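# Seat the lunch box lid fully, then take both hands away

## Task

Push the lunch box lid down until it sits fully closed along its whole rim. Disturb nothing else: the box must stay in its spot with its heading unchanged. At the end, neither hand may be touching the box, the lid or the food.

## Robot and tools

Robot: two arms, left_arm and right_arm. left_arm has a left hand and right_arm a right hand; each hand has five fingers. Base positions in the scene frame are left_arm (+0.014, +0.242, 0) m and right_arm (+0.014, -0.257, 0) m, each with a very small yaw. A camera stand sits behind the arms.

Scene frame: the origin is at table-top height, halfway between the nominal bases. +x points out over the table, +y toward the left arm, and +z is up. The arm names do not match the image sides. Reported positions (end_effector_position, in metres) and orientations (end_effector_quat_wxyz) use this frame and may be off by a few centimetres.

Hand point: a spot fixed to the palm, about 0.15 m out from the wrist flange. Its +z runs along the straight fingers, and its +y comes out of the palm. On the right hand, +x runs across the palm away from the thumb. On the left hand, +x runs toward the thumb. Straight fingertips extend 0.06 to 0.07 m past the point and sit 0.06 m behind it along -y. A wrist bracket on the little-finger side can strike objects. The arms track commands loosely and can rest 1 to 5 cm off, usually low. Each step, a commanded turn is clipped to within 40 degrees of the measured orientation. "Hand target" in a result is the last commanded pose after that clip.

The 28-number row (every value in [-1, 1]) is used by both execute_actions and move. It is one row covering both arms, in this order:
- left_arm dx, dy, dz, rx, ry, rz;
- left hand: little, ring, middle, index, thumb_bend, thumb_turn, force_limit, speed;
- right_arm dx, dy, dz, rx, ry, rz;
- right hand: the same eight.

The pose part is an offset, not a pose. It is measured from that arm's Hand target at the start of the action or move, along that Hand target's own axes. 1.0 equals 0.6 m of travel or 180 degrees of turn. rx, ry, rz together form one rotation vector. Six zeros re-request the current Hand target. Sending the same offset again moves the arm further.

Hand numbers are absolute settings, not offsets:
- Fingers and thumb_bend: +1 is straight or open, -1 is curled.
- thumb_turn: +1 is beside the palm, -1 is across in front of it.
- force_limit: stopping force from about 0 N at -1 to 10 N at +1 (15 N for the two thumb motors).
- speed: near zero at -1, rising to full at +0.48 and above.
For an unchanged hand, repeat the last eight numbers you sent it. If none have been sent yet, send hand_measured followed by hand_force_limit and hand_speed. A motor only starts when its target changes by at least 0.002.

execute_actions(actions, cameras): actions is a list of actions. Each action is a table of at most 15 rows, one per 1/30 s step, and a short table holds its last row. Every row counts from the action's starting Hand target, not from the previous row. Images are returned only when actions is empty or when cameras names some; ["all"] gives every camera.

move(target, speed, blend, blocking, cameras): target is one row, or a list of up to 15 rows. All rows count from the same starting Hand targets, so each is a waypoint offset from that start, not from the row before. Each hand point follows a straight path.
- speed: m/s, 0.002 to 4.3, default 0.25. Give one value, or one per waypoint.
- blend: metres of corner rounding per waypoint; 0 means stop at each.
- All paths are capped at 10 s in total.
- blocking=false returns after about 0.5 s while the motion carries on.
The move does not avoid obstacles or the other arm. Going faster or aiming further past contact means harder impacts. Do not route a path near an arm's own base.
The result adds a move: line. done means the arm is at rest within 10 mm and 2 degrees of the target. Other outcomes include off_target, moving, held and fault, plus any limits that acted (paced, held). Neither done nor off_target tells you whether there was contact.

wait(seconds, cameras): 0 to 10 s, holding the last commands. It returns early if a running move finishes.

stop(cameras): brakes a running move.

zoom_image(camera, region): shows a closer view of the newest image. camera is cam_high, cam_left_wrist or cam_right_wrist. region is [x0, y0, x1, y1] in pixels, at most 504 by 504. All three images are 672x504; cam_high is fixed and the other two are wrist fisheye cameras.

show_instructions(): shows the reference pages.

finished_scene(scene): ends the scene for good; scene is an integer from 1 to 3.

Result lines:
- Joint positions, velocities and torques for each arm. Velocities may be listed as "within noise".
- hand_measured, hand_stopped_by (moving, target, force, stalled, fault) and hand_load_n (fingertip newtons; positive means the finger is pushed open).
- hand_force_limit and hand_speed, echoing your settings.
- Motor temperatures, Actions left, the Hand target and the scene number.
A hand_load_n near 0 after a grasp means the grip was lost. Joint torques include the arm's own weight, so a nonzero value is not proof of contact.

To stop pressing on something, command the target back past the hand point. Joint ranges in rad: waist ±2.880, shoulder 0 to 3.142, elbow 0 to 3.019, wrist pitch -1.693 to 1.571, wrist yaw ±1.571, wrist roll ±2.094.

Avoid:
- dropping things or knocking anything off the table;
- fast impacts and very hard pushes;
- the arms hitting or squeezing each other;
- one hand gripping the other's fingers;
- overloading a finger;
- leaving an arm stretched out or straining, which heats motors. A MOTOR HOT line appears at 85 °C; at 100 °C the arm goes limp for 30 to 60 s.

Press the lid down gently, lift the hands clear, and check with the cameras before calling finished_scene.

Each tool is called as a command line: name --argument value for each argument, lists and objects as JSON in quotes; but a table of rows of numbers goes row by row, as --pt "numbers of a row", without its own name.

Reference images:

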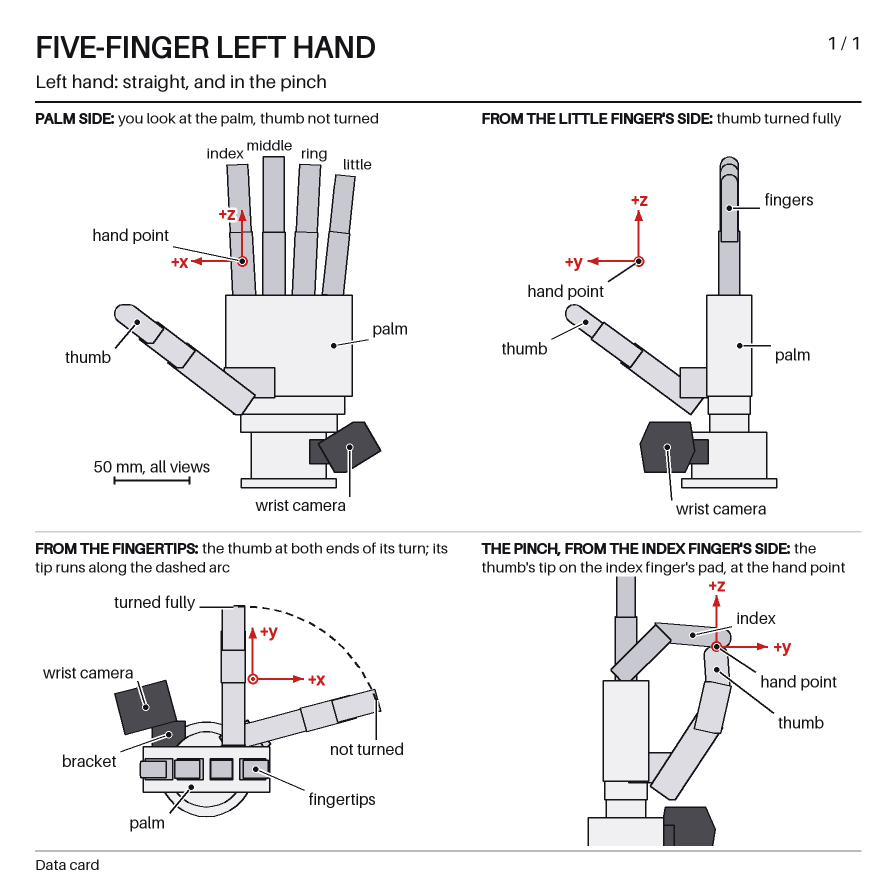

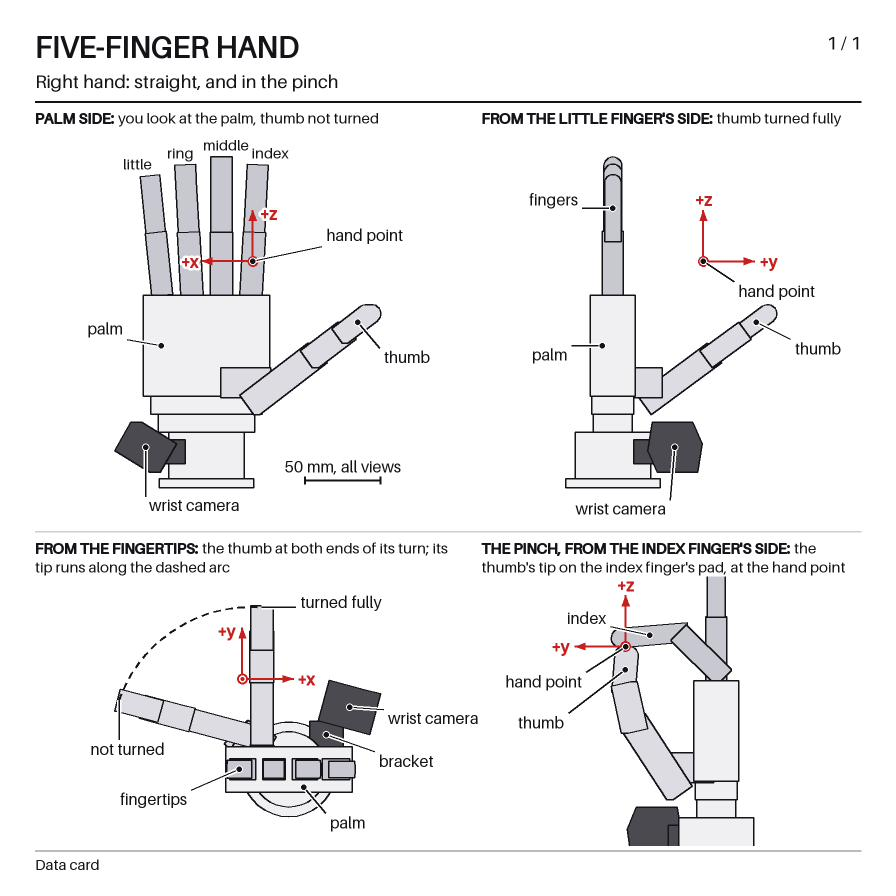

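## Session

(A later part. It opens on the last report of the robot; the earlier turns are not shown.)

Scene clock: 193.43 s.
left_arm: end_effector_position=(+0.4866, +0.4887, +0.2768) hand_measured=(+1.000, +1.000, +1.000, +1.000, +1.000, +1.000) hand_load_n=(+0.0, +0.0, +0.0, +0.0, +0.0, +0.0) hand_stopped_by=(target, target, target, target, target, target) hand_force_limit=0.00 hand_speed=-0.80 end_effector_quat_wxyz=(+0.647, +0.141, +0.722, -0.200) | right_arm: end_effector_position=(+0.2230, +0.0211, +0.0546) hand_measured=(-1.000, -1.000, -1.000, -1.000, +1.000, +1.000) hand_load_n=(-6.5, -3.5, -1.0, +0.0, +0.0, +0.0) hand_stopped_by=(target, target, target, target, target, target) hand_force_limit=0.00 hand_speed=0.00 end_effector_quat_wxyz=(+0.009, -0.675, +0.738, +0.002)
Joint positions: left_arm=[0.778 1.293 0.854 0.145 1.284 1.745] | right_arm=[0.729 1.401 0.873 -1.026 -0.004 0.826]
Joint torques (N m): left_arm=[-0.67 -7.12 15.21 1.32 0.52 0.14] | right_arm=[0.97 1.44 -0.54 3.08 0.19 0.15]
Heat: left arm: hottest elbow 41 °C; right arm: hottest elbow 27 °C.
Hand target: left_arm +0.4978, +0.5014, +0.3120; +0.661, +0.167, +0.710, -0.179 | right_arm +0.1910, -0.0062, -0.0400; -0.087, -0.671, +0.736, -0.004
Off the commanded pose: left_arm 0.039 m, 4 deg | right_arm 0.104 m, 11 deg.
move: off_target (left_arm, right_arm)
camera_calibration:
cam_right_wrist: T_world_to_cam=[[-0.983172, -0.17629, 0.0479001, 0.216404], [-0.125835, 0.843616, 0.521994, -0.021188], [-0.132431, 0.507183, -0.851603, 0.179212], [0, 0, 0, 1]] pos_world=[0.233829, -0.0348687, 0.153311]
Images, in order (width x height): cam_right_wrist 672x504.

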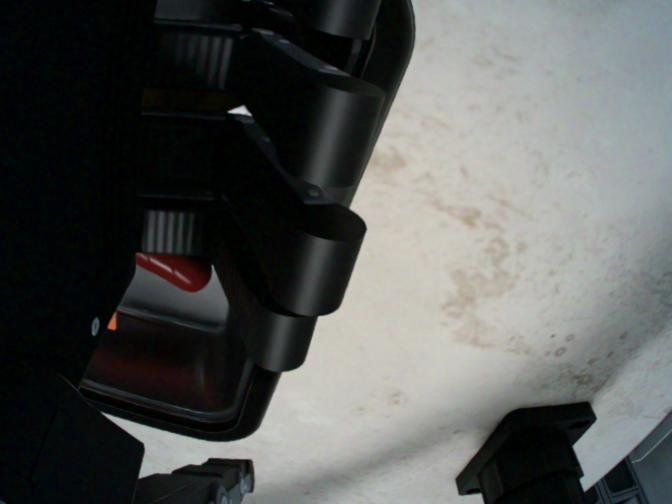

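move --pt "0 0 0 0 0 0 1 1 1 1 1 1 0 -0.8 -0.038 -0.0373 -0.2292 0.0427 -0.0472 0 -1 -1 -1 -1 1 1 0 0" --pt "0 0 0 0 0 0 1 1 1 1 1 1 0 -0.8 -0.1708 -0.0365 -0.2472 0.0427 -0.0472 0 -1 -1 -1 -1 1 1 0 0" --pt "0 0 0 0 0 0 1 1 1 1 1 1 0 -0.8 -0.1775 -0.042 -0.198 0.0427 -0.0472 0 -1 -1 -1 -1 1 1 0 0" --pt "0 0 0 0 0 0 1 1 1 1 1 1 0 -0.8 -0.1258 -0.0087 -0.018 0.0062 0.0049 0 -1 -1 -1 -1 1 1 0 0" --speed '[0.2,0.2,0.08,0.08]' --blend '[0.01,0.01,0.005,0]' --cameras '["cam_right_wrist"]'

Scene clock: 197.27 s.
left_arm: end_effector_position=(+0.4866, +0.4887, +0.2768) hand_measured=(+1.000, +1.000, +1.000, +1.000, +1.000, +1.000) hand_load_n=(+0.0, +0.0, +0.0, +0.0, +0.0, +0.0) hand_stopped_by=(target, target, target, target, target, target) hand_force_limit=0.00 hand_speed=-0.80 end_effector_quat_wxyz=(+0.647, +0.141, +0.722, -0.200) | right_arm: end_effector_position=(+0.2253, +0.0968, +0.0540) hand_measured=(-1.000, -1.000, -1.000, -1.000, +1.000, +1.000) hand_load_n=(-4.0, -2.5, -1.5, -1.0, +0.0, +0.0) hand_stopped_by=(target, target, target, target, target, target) hand_force_limit=0.00 hand_speed=0.00 end_effector_quat_wxyz=(-0.002, +0.681, -0.732, -0.002)
Joint positions: left_arm=[0.778 1.293 0.854 0.145 1.284 1.745] | right_arm=[0.861 1.553 1.037 -1.05 -0.004 0.942]
Joint torques (N m): left_arm=[-0.62 -6.89 15.23 1.24 0.52 0.14] | right_arm=[0.97 -1.03 1.11 2.47 0.23 0.24]
Heat: left arm: hottest elbow 41 °C; right arm: hottest elbow 27 °C.
Hand target: left_arm +0.4978, +0.5014, +0.3120; +0.661, +0.167, +0.710, -0.179 | right_arm +0.2039, +0.0692, -0.0400; +0.086, +0.672, -0.736, +0.016
Off the commanded pose: left_arm 0.039 m, 4 deg | right_arm 0.100 m, 10 deg.
move: off_target (left_arm, right_arm)
camera_calibration:
cam_right_wrist: T_world_to_cam=[[-0.979825, -0.19094, 0.0590275, 0.232062], [-0.13375, 0.84594, 0.516233, -0.0824685], [-0.148503, 0.497923, -0.854412, 0.145286], [0, 0, 0, 1]] pos_world=[0.237925, 0.0417322, 0.153009]
Images, in order (width x height): cam_right_wrist 672x504.

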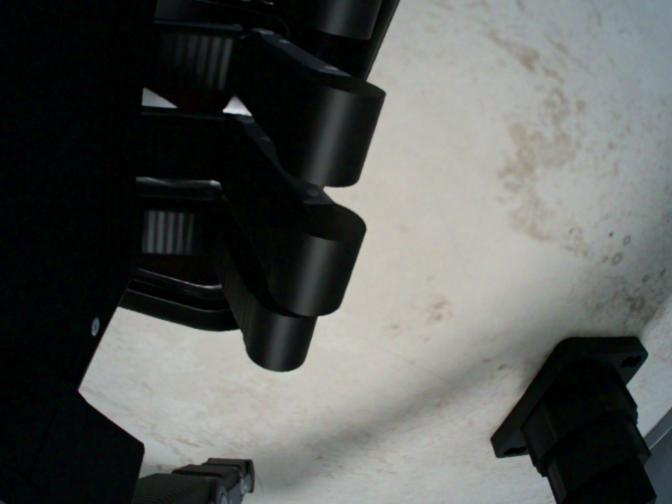

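move --pt "0 0 0 0 0 0 1 1 1 1 1 1 0 -0.8 -0.04 -0.0325 -0.2295 0.0365 -0.0521 0 -1 -1 -1 -1 1 1 0 0" --pt "0 0 0 0 0 0 1 1 1 1 1 1 0 -0.8 0.025 -0.1078 -0.2268 0.0365 -0.0521 0 -1 -1 -1 -1 1 1 0 0" --pt "0 0 0 0 0 0 1 1 1 1 1 1 0 -0.8 0.0176 -0.1125 -0.1775 0.0365 -0.0521 0 -1 -1 -1 -1 1 1 0 0" --pt "0 0 0 0 0 0 1 1 1 1 1 1 0 -0.8 0.0365 -0.0912 -0.0963 0.0193 -0.0334 0 -1 -1 -1 -1 1 1 0 0" --speed '[0.2,0.2,0.08,0.08]' --blend '[0.01,0.01,0.005,0]' --cameras '["cam_right_wrist"]'

Scene clock: 200.20 s.
left_arm: end_effector_position=(+0.4866, +0.4887, +0.2768) hand_measured=(+1.000, +1.000, +1.000, +1.000, +1.000, +1.000) hand_load_n=(+0.0, +0.0, +0.0, +0.0, +0.0, +0.0) hand_stopped_by=(target, target, target, target, target, target) hand_force_limit=0.00 hand_speed=-0.80 end_effector_quat_wxyz=(+0.647, +0.141, +0.722, -0.200) | right_arm: end_effector_position=(+0.2765, +0.0568, +0.0554) hand_measured=(-1.000, -1.000, -1.000, -1.000, +1.000, +1.000) hand_load_n=(-2.0, +0.0, +0.0, -2.5, -0.5, +0.0) hand_stopped_by=(target, target, target, target, target, target) hand_force_limit=0.00 hand_speed=0.00 end_effector_quat_wxyz=(+0.008, -0.668, +0.744, +0.000)
Joint positions: left_arm=[0.778 1.293 0.854 0.145 1.284 1.745] | right_arm=[0.707 1.556 1.046 -1.045 0 0.824]
Joint torques (N m): left_arm=[-0.73 -6.95 15.21 1.29 0.52 0.12] | right_arm=[1.44 -6.53 3.78 1.83 -0.02 0]
Heat: left arm: hottest elbow 41 °C; right arm: hottest elbow 27 °C.
Hand target: left_arm +0.4978, +0.5014, +0.3120; +0.661, +0.167, +0.710, -0.179 | right_arm +0.2623, +0.0503, +0.0151; -0.027, -0.674, +0.738, -0.003
Off the commanded pose: left_arm 0.039 m, 4 deg | right_arm 0.043 m, 4 deg.
move: off_target (left_arm, right_arm)
camera_calibration:
cam_right_wrist: T_world_to_cam=[[-0.986596, -0.15636, 0.046692, 0.275148], [-0.109934, 0.848324, 0.517938, -0.0492732], [-0.120595, 0.505863, -0.854143, 0.165821], [0, 0, 0, 1]] pos_world=[0.286041, 0.000939331, 0.154308]
Images, in order (width x height): cam_right_wrist 672x504.

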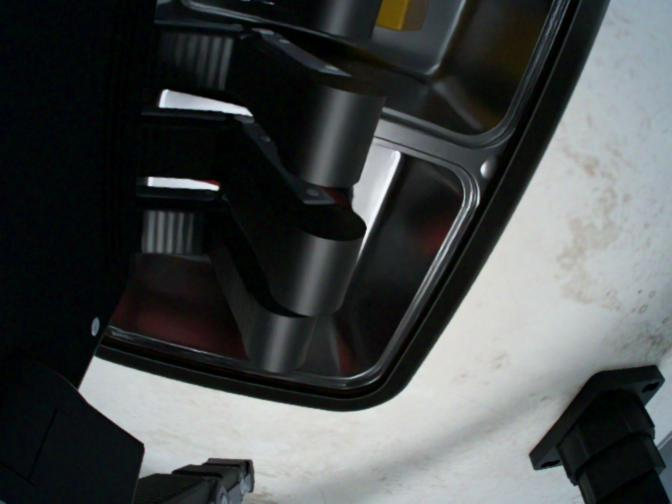

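move --target '[0,0,0,0,0,0,1,1,1,1,1,1,0,-0.8,0.008,-0.1345,-0.004,0,0,-0.026,-1,-1,-1,-1,1,1,0,0]' --speed 0.06 --cameras '["cam_right_wrist","cam_high"]'

zoom_image --camera "cam_high" --region '[300, 140, 390, 200]'

Scene clock: 203.10 s.
left_arm: end_effector_position=(+0.4866, +0.4887, +0.2768) hand_measured=(+1.000, +1.000, +1.000, +1.000, +1.000, +1.000) hand_load_n=(+0.0, +0.0, +0.0, +0.0, -0.5, +0.0) hand_stopped_by=(target, target, target, target, target, target) hand_force_limit=0.00 hand_speed=-0.80 end_effector_quat_wxyz=(+0.647, +0.141, +0.722, -0.200) | right_arm: end_effector_position=(+0.3526, +0.0460, +0.0433) hand_measured=(-1.000, -1.000, -1.000, -1.000, +1.000, +1.000) hand_load_n=(+0.0, +0.0, +0.0, -3.0, +0.0, +0.0) hand_stopped_by=(target, target, target, target, target, target) hand_force_limit=0.00 hand_speed=0.00 end_effector_quat_wxyz=(-0.011, +0.693, -0.721, +0.001)
Joint positions: left_arm=[0.778 1.293 0.854 0.145 1.284 1.745] | right_arm=[0.588 1.705 1.2 -1.044 -0.003 0.637]
Joint torques (N m): left_arm=[-0.73 -7.18 15.19 1.31 0.52 0.14] | right_arm=[1.08 -8.29 6.39 0.64 0.29 -0.11]
Heat: left arm: hottest elbow 42 °C; right arm: hottest elbow 27 °C.
Hand target: left_arm +0.4978, +0.5014, +0.3120; +0.661, +0.167, +0.710, -0.179 | right_arm +0.3423, +0.0382, +0.0151; +0.027, +0.703, -0.710, +0.002
Off the commanded pose: left_arm 0.039 m, 4 deg | right_arm 0.031 m, 5 deg.
move: off_target (left_arm, right_arm)
camera_calibration:
cam_right_wrist: T_world_to_cam=[[-0.974026, -0.222715, 0.040881, 0.348005], [-0.16956, 0.837043, 0.520201, -0.00411558], [-0.150076, 0.499757, -0.853065, 0.180754], [0, 0, 0, 1]] pos_world=[0.365395, -0.00938188, 0.142109]
Images, in order (width x height): cam_high 672x504, cam_right_wrist 672x504.

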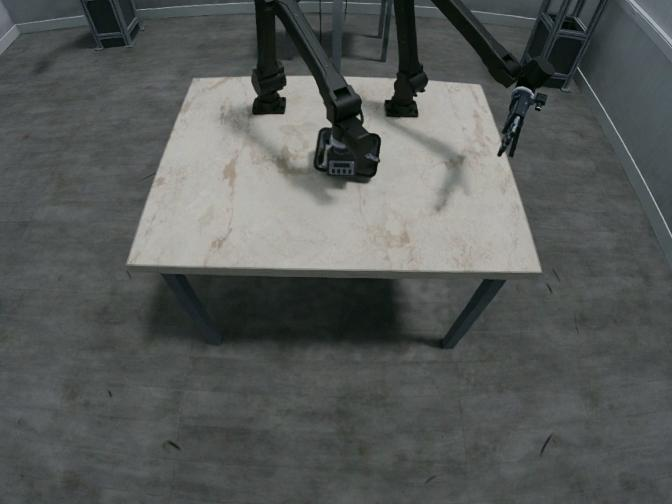

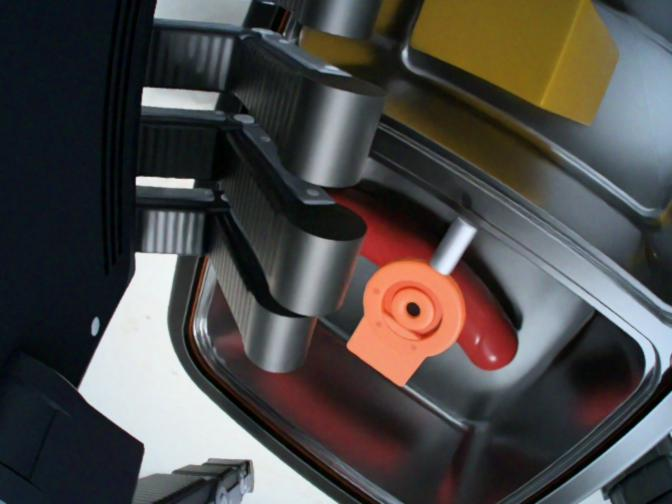

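Scaled by 5.600.

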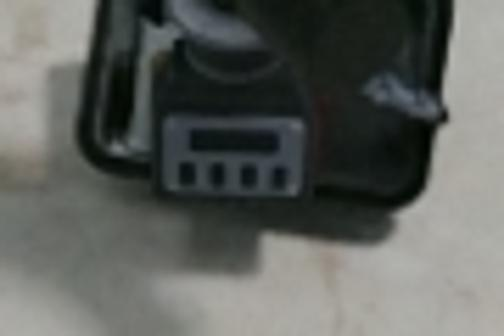

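move --target '[0,0,0,0,0,0,1,1,1,1,1,1,0,-0.8,0.0,-0.02,-0.35,0.017,-0.019,0,-1,-1,-1,-1,1,1,0,0]' --speed 0.15 --cameras '["cam_right_wrist","cam_high"]'

zoom_image --camera "cam_high" --region '[300, 120, 390, 180]'

Scene clock: 205.57 s.
left_arm: end_effector_position=(+0.4866, +0.4887, +0.2768) hand_measured=(+1.000, +1.000, +1.000, +1.000, +1.000, +1.000) hand_load_n=(+0.0, +0.0, +0.0, +0.0, +0.0, +0.0) hand_stopped_by=(target, target, target, target, target, target) hand_force_limit=0.00 hand_speed=-0.80 end_effector_quat_wxyz=(+0.647, +0.141, +0.722, -0.200) | right_arm: end_effector_position=(+0.3497, +0.0376, +0.1995) hand_measured=(-1.000, -1.000, -1.000, -1.000, +1.000, +1.000) hand_load_n=(+0.0, +0.0, +0.0, +0.5, +0.0, +0.0) hand_stopped_by=(target, target, target, target, target, target) hand_force_limit=0.00 hand_speed=0.00 end_effector_quat_wxyz=(+0.020, +0.698, -0.716, -0.002)
Joint positions: left_arm=[0.778 1.293 0.854 0.145 1.284 1.745] | right_arm=[0.58 1.609 1.505 -1.506 0.004 0.614]
Joint torques (N m): left_arm=[-0.62 -6.89 15.23 1.26 0.51 0.13] | right_arm=[0.73 -13.27 12.15 0.35 -0.14 -0.02]
Heat: left arm: hottest elbow 42 °C; right arm: hottest elbow 27 °C.
Hand target: left_arm +0.4978, +0.5014, +0.3120; +0.661, +0.167, +0.710, -0.179 | right_arm +0.3618, +0.0467, +0.2244; -0.013, +0.704, -0.710, +0.000
Off the commanded pose: left_arm 0.039 m, 4 deg | right_arm 0.029 m, 4 deg.
move: off_target (left_arm, right_arm)
camera_calibration:
cam_right_wrist: T_world_to_cam=[[-0.967246, -0.234961, 0.0960635, 0.32397], [-0.15842, 0.85445, 0.494791, -0.0782636], [-0.198338, 0.463367, -0.863686, 0.338081], [0, 0, 0, 1]] pos_world=[0.368014, -0.0136627, 0.299598]
Images, in order (width x height): cam_high 672x504, cam_right_wrist 672x504.

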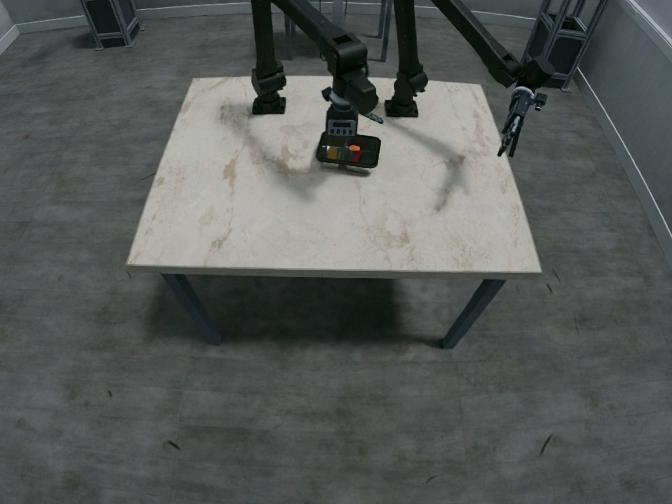

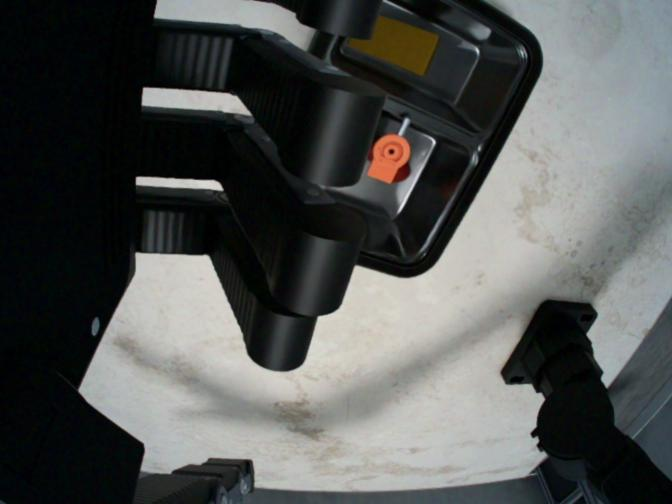

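Scaled by 5.600.

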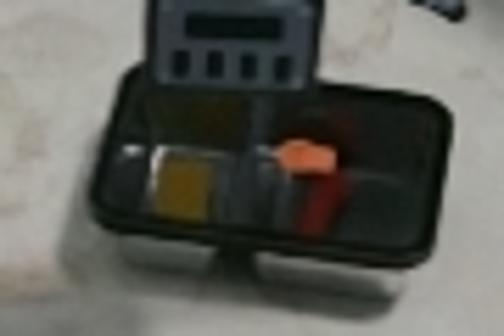

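move --pt "0 0 0 0 0 0 1 1 1 1 1 1 0 -0.8 -0.002 0.3533 -0.006 0 0 0 1 1 1 1 1 1 0 0" --pt "0 0 0 0 0 0 1 1 1 1 1 1 0 -0.8 0.002 0.3572 0.2087 0 0 0 1 1 1 1 1 1 0 0" --speed '[0.25,0.12]' --blend '[0.01,0]' --cameras '["cam_right_wrist","cam_high"]'

Scene clock: 209.00 s.
left_arm: end_effector_position=(+0.4866, +0.4887, +0.2768) hand_measured=(+1.000, +1.000, +1.000, +1.000, +1.000, +1.000) hand_load_n=(+0.0, +0.0, +0.0, +0.0, +0.0, +0.0) hand_stopped_by=(target, target, target, target, target, target) hand_force_limit=0.00 hand_speed=-0.80 end_effector_quat_wxyz=(+0.647, +0.141, +0.722, -0.200) | right_arm: end_effector_position=(+0.1441, +0.0403, +0.0910) hand_measured=(+1.000, +1.000, +1.000, +1.000, +1.000, +1.000) hand_load_n=(+0.0, +0.0, +0.0, +0.0, +0.0, +0.0) hand_stopped_by=(target, target, target, target, target, target) hand_force_limit=0.00 hand_speed=0.00 end_effector_quat_wxyz=(+0.002, +0.708, -0.706, +0.004)
Joint positions: left_arm=[0.778 1.293 0.854 0.145 1.284 1.745] | right_arm=[0.948 1.281 0.868 -1.164 0.007 0.954]
Joint torques (N m): left_arm=[-0.67 -6.95 15.25 1.32 0.52 0.14] | right_arm=[1.85 -6.95 8.09 1.2 -0.01 0.19]
Heat: left arm: hottest elbow 42 °C; right arm: hottest elbow 27 °C.
Hand target: left_arm +0.4978, +0.5014, +0.3120; +0.661, +0.167, +0.710, -0.179 | right_arm +0.1498, +0.0499, +0.0953; -0.013, +0.704, -0.710, +0.000
Off the commanded pose: left_arm 0.039 m, 4 deg | right_arm 0.012 m, 2 deg.
move: off_target (left_arm, right_arm)
camera_calibration:
cam_right_wrist: T_world_to_cam=[[-0.962869, -0.263098, 0.0605242, 0.139985], [-0.198195, 0.84111, 0.503242, -0.0540108], [-0.183309, 0.47256, -0.862024, 0.199636], [0, 0, 0, 1]] pos_world=[0.160677, -0.0120812, 0.190799]
Images, in order (width x height): cam_high 672x504, cam_right_wrist 672x504.

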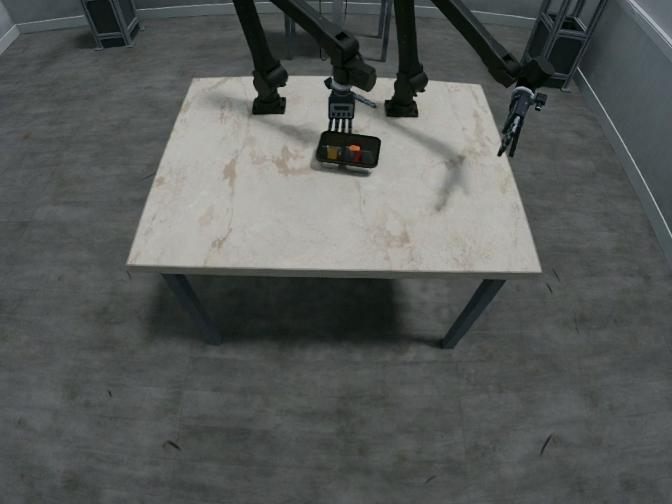

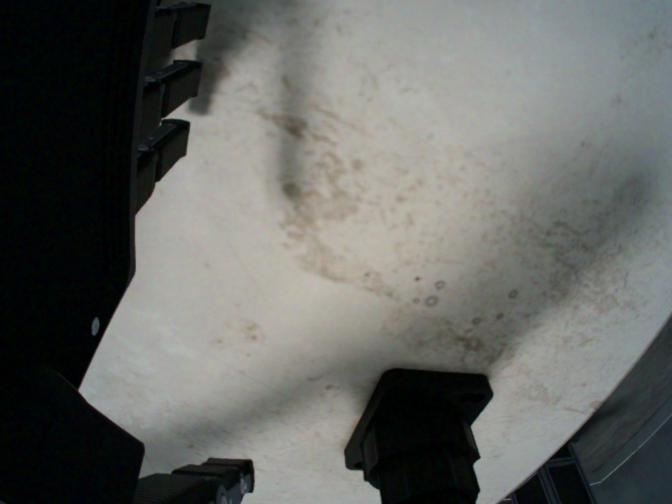

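move --target '[0,0,0,0,0,0,1,1,1,1,1,1,0,-0.8,0,-0.153,0,0,0,0,1,1,1,1,1,1,0,0]' --speed 0.06 --cameras '["cam_right_wrist","cam_high"]'

zoom_image --camera "cam_high" --region '[300, 140, 390, 200]'

Scene clock: 211.57 s.
left_arm: end_effector_position=(+0.4866, +0.4887, +0.2768) hand_measured=(+1.000, +1.000, +1.000, +1.000, +1.000, +1.000) hand_load_n=(+0.0, +0.0, -0.5, +0.0, +0.0, +0.0) hand_stopped_by=(target, target, target, target, target, target) hand_force_limit=0.00 hand_speed=-0.80 end_effector_quat_wxyz=(+0.647, +0.141, +0.722, -0.200) | right_arm: end_effector_position=(+0.2132, +0.0312, +0.0794) hand_measured=(+1.000, +1.000, +1.000, +1.000, +1.000, +1.000) hand_load_n=(+0.0, +0.0, +0.0, +0.0, +0.0, +0.0) hand_stopped_by=(target, target, target, target, target, target) hand_force_limit=0.00 hand_speed=0.00 end_effector_quat_wxyz=(+0.026, +0.708, -0.706, -0.003)
Joint positions: left_arm=[0.778 1.293 0.854 0.145 1.284 1.745] | right_arm=[0.772 1.432 0.973 -1.164 -0.006 0.776]
Joint torques (N m): left_arm=[-0.62 -6.89 15.23 1.28 0.5 0.12] | right_arm=[-0.44 -8.35 11.73 1.09 -0.05 0.02]
Heat: left arm: hottest elbow 42 °C; right arm: hottest elbow 27 °C.
Hand target: left_arm +0.4978, +0.5014, +0.3120; +0.661, +0.167, +0.710, -0.179 | right_arm +0.2416, +0.0490, +0.0970; -0.013, +0.704, -0.710, +0.000
Off the commanded pose: left_arm 0.039 m, 4 deg | right_arm 0.038 m, 5 deg.
move: off_target (left_arm, right_arm)
camera_calibration:
cam_right_wrist: T_world_to_cam=[[-0.958969, -0.262129, 0.108016, 0.200167], [-0.177781, 0.852763, 0.491109, -0.030628], [-0.220846, 0.451755, -0.864375, 0.215505], [0, 0, 0, 1]] pos_world=[0.234102, -0.0187673, 0.179697]
Images, in order (width x height): cam_high 672x504, cam_right_wrist 672x504.

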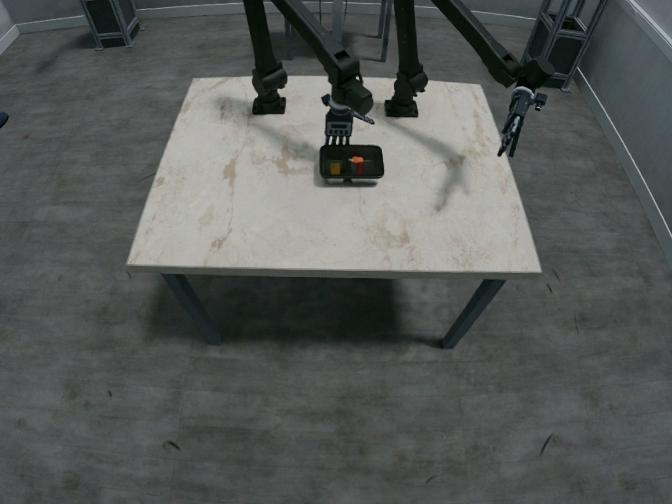

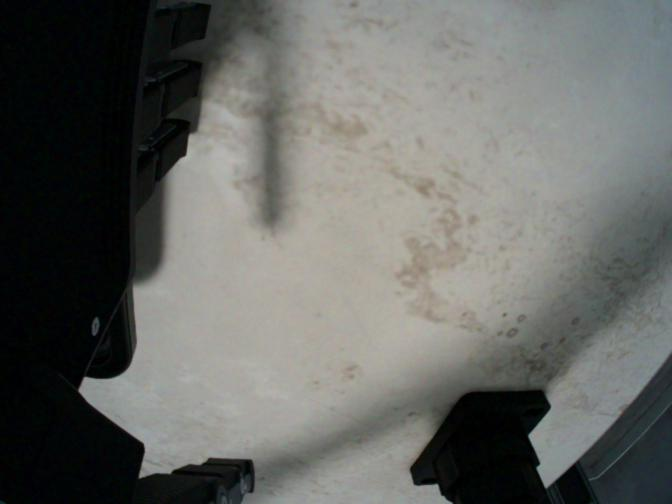

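Scaled by 5.600.

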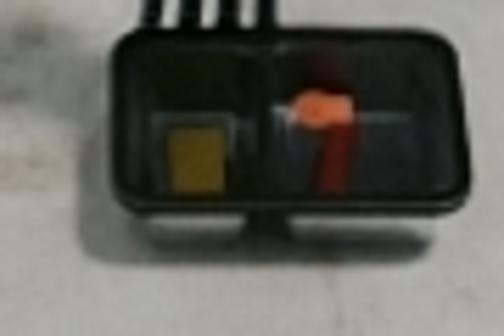

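move --target '[0,0,0,0,0,0,1,1,1,1,1,1,0,-0.8,0,-0.04,-0.015,0,0,0,1,1,1,1,1,1,0,0]' --speed 0.06 --cameras '["cam_high"]'

zoom_image --camera "cam_high" --region '[300, 140, 390, 200]'

Scene clock: 213.30 s.
left_arm: end_effector_position=(+0.4866, +0.4887, +0.2768) hand_measured=(+1.000, +1.000, +1.000, +1.000, +1.000, +1.000) hand_load_n=(+0.0, +0.0, +0.0, +0.0, +0.0, +0.0) hand_stopped_by=(target, target, target, target, target, target) hand_force_limit=0.00 hand_speed=-0.80 end_effector_quat_wxyz=(+0.647, +0.141, +0.722, -0.200) | right_arm: end_effector_position=(+0.2397, +0.0361, +0.0878) hand_measured=(+1.000, +1.000, +1.000, +1.000, +1.000, +1.000) hand_load_n=(+0.0, +0.0, +0.0, -0.5, +0.0, +0.0) hand_stopped_by=(target, target, target, target, target, target) hand_force_limit=0.00 hand_speed=0.00 end_effector_quat_wxyz=(+0.017, +0.709, -0.705, -0.004)
Joint positions: left_arm=[0.778 1.293 0.854 0.145 1.284 1.745] | right_arm=[0.732 1.467 1.035 -1.174 -0.007 0.735]
Joint torques (N m): left_arm=[-0.67 -7.06 15.24 1.32 0.53 0.14] | right_arm=[0.44 -9 11.86 0.51 -0.03 0.01]
Heat: left arm: hottest elbow 42 °C; right arm: hottest elbow 28 °C.
Hand target: left_arm +0.4978, +0.5014, +0.3120; +0.661, +0.167, +0.710, -0.179 | right_arm +0.2654, +0.0486, +0.1064; -0.013, +0.704, -0.710, +0.000
Off the commanded pose: left_arm 0.039 m, 4 deg | right_arm 0.034 m, 4 deg.
move: off_target (left_arm, right_arm)
Images, in order (width x height): cam_high 672x504.

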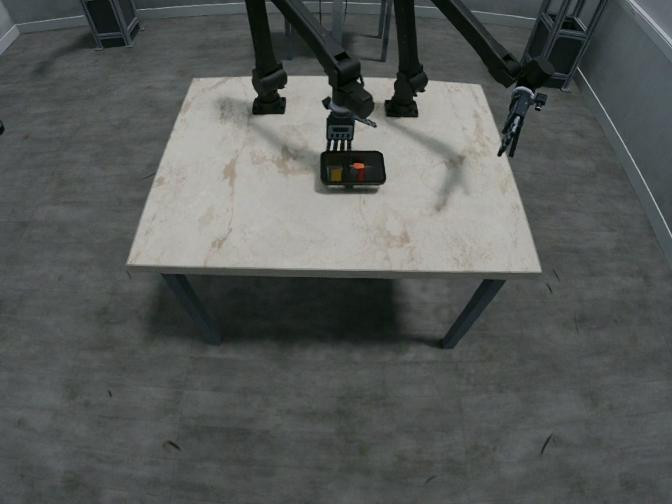

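Scaled by 5.600.

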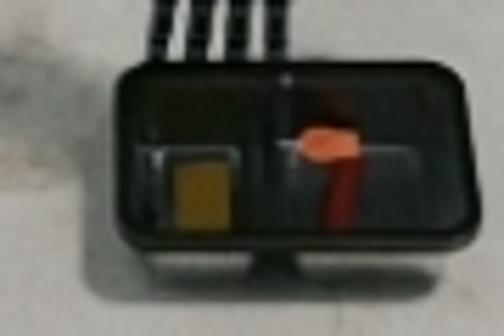

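move --pt "0 0 0 0 0 0 1 1 1 1 1 1 0 -0.8 -0.005 0.039 -0.19 0 0 0 1 1 1 1 1 1 0 0" --pt "0 0 0 0 0 0 1 1 1 1 1 1 0 -0.8 -0.1235 -0.12 -0.185 0 0 -0.5 1 1 1 1 1 1 0 0" --pt "0 0 0 0 0 0 1 1 1 1 1 1 0 -0.8 -0.1197 -0.1163 0.02 0 0 -0.5 1 1 1 1 1 1 0 0" --speed '[0.2,0.6,0.12]' --blend '[0.02,0.01,0]' --cameras '["cam_right_wrist","cam_high"]'

Scene clock: 217.57 s.
left_arm: end_effector_position=(+0.4866, +0.4887, +0.2768) hand_measured=(+1.000, +1.000, +1.000, +1.000, +1.000, +1.000) hand_load_n=(+0.0, +0.0, +0.0, -0.5, +0.0, +0.0) hand_stopped_by=(target, target, target, target, target, target) hand_force_limit=0.00 hand_speed=-0.80 end_effector_quat_wxyz=(+0.647, +0.141, +0.722, -0.200) | right_arm: end_effector_position=(+0.3284, +0.1125, +0.0932) hand_measured=(+1.000, +1.000, +1.000, +1.000, +1.000, +1.000) hand_load_n=(+0.0, +0.0, +0.0, +0.0, +0.0, +0.0) hand_stopped_by=(target, target, target, target, target, target) hand_force_limit=0.00 hand_speed=0.00 end_effector_quat_wxyz=(+0.004, +1.000, -0.013, -0.003)
Joint positions: left_arm=[0.778 1.293 0.854 0.145 1.284 1.745] | right_arm=[0.884 1.844 1.536 -1.271 0 -0.653]
Joint torques (N m): left_arm=[-0.79 -6.95 15.2 1.28 0.51 0.13] | right_arm=[1.38 -15.03 8.55 1.17 -0.09 -0.03]
Heat: left arm: hottest elbow 42 °C; right arm: hottest elbow 28 °C.
Hand target: left_arm +0.4978, +0.5014, +0.3120; +0.661, +0.167, +0.710, -0.179 | right_arm +0.3360, +0.1199, +0.0970; -0.009, +1.000, -0.005, +0.009
Off the commanded pose: left_arm 0.039 m, 4 deg | right_arm 0.011 m, 2 deg.
move: off_target (left_arm, right_arm)
camera_calibration:
cam_right_wrist: T_world_to_cam=[[0.237216, -0.969218, 0.0659258, 0.0211015], [-0.839262, -0.170285, 0.516375, 0.24385], [-0.489253, -0.177821, -0.853821, 0.374106], [0, 0, 0, 1]] pos_world=[0.382681, 0.1285, 0.19211]
Images, in order (width x height): cam_high 672x504, cam_right_wrist 672x504.

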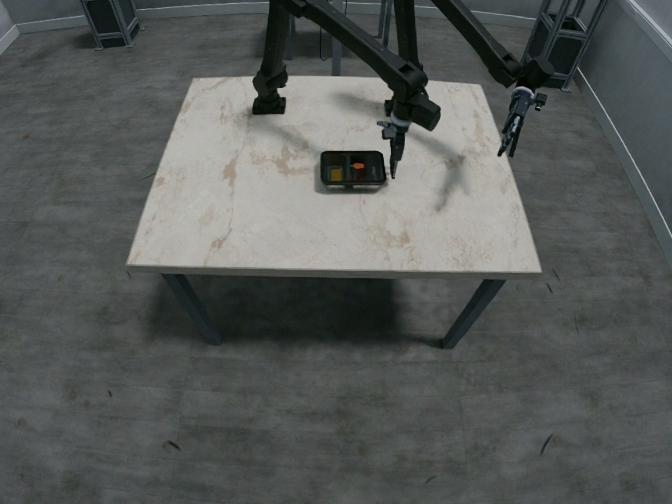

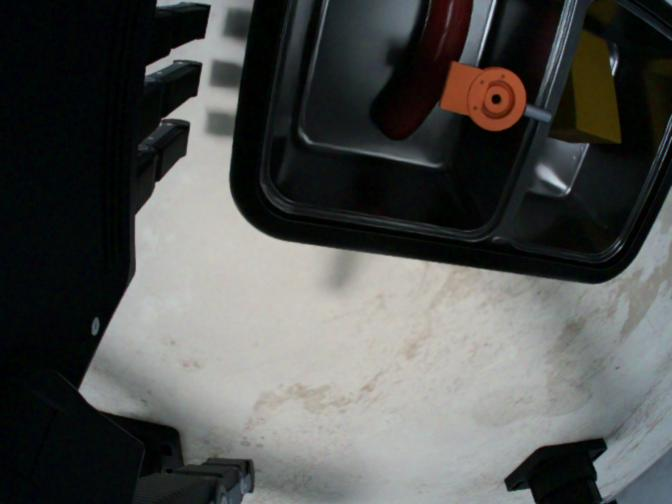

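move --target '[0,0,0,0,0,0,1,1,1,1,1,1,0,-0.8,0,0.11,-0.005,0,0,0,1,1,1,1,1,1,0,0]' --speed 0.06 --cameras '["cam_high"]'

zoom_image --camera "cam_high" --region '[300, 140, 390, 200]'

Scene clock: 219.53 s.
left_arm: end_effector_position=(+0.4866, +0.4887, +0.2768) hand_measured=(+1.000, +1.000, +1.000, +1.000, +1.000, +1.000) hand_load_n=(+0.0, +0.0, +0.0, +0.0, +0.0, +0.0) hand_stopped_by=(target, target, target, target, target, target) hand_force_limit=0.00 hand_speed=-0.80 end_effector_quat_wxyz=(+0.647, +0.141, +0.722, -0.200) | right_arm: end_effector_position=(+0.3236, +0.0551, +0.0859) hand_measured=(+1.000, +1.000, +1.000, +1.000, +1.000, +1.000) hand_load_n=(+0.0, +0.0, +0.0, +0.0, +0.0, +0.0) hand_stopped_by=(target, target, target, target, target, target) hand_force_limit=0.00 hand_speed=0.00 end_effector_quat_wxyz=(+0.005, +1.000, +0.001, -0.008)
Joint positions: left_arm=[0.778 1.293 0.854 0.145 1.284 1.745] | right_arm=[0.821 1.741 1.368 -1.216 -0.006 -0.744]
Joint torques (N m): left_arm=[-0.67 -6.95 15.16 1.31 0.51 0.14] | right_arm=[0.5 -15.27 7.98 0.96 0.02 -0.04]
Heat: left arm: hottest elbow 42 °C; right arm: hottest elbow 28 °C.
Hand target: left_arm +0.4978, +0.5014, +0.3120; +0.661, +0.167, +0.710, -0.179 | right_arm +0.3354, +0.0539, +0.0988; -0.009, +1.000, -0.005, +0.009
Off the commanded pose: left_arm 0.039 m, 4 deg | right_arm 0.018 m, 3 deg.
move: off_target (left_arm, right_arm)
Images, in order (width x height): cam_high 672x504.

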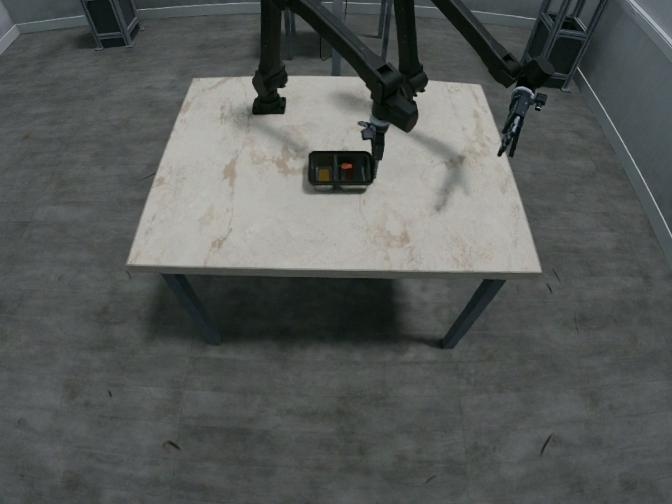

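Scaled by 5.600.

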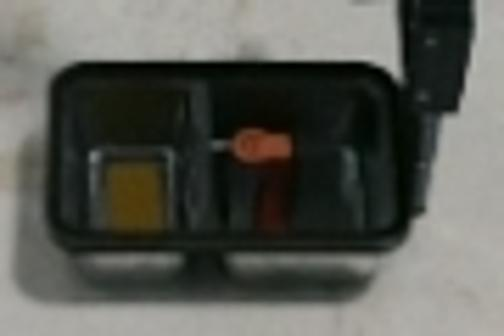

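move --pt "0 0 0 0 0 0 1 1 1 1 1 1 0 -0.8 0 -0.05 0 0 0 0 1 1 1 1 1 1 0 0" --pt "0 0 0 0 0 0 1 1 1 1 1 1 0 -0.8 0.05 -0.05 -0.3 0 0 0 1 1 1 1 1 1 0 0" --speed '[0.1,0.25]' --blend '[0.01,0]' --cameras '["cam_high","cam_right_wrist"]'

finished_scene --scene 1

Scene clock: 221.87 s.
left_arm: end_effector_position=(+0.4866, +0.4887, +0.2768) hand_measured=(+1.000, +1.000, +1.000, +1.000, +1.000, +1.000) hand_load_n=(+0.0, +0.0, +0.0, +0.0, +0.5, +0.0) hand_stopped_by=(target, target, target, target, target, target) hand_force_limit=0.00 hand_speed=-0.80 end_effector_quat_wxyz=(+0.647, +0.141, +0.722, -0.200) | right_arm: end_effector_position=(+0.3526, +0.0721, +0.2623) hand_measured=(+1.000, +1.000, +1.000, +1.000, +1.000, +1.000) hand_load_n=(+0.0, +0.0, +0.0, +0.0, +0.0, +0.0) hand_stopped_by=(target, target, target, target, target, target) hand_force_limit=0.00 hand_speed=0.00 end_effector_quat_wxyz=(+0.004, +1.000, -0.014, -0.007)
Joint positions: left_arm=[0.778 1.293 0.854 0.145 1.284 1.745] | right_arm=[0.799 1.763 1.868 -1.691 -0.004 -0.736]
Joint torques (N m): left_arm=[-0.62 -7.12 15.17 1.31 0.51 0.15] | right_arm=[0.85 -14.39 12.25 0.43 0 0.01]
Heat: left arm: hottest elbow 42 °C; right arm: hottest elbow 28 °C.
Hand target: left_arm +0.4978, +0.5014, +0.3120; +0.661, +0.167, +0.710, -0.179 | right_arm +0.3623, +0.0803, +0.2798; -0.009, +1.000, -0.005, +0.009
Off the commanded pose: left_arm 0.039 m, 4 deg | right_arm 0.022 m, 3 deg.
joint sent to its limit (right arm) — joint 4 (wrist pitch), lower limit. The joint targets are off in position, not in orientation.
move: off_target (left_arm, right_arm)
camera_calibration:
cam_right_wrist: T_world_to_cam=[[0.236177, -0.969543, 0.0648565, -0.0342624], [-0.835296, -0.168465, 0.523354, 0.166598], [-0.496489, -0.177779, -0.849643, 0.524553], [0, 0, 0, 1]] pos_world=[0.407685, 0.0881014, 0.360715]
Images, in order (width x height): cam_high 672x504, cam_right_wrist 672x504.

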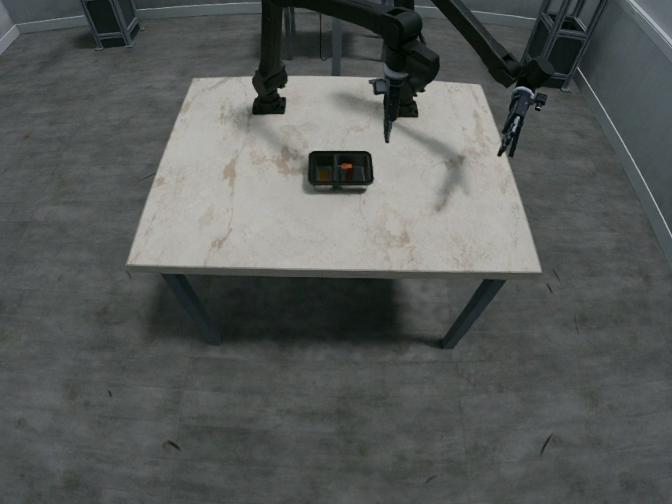

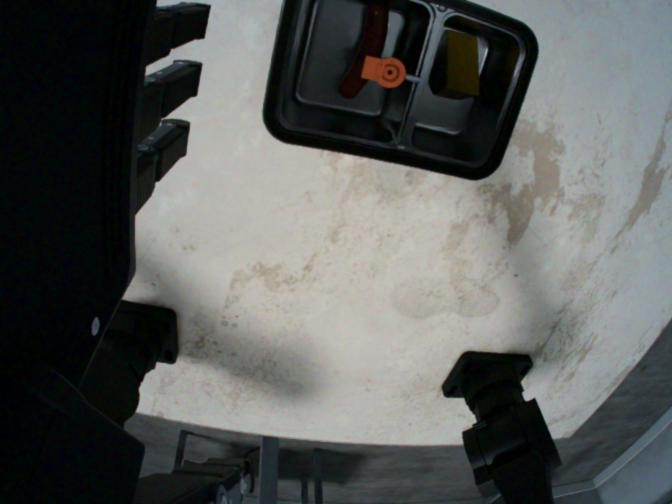

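The scene is finished: the task was done.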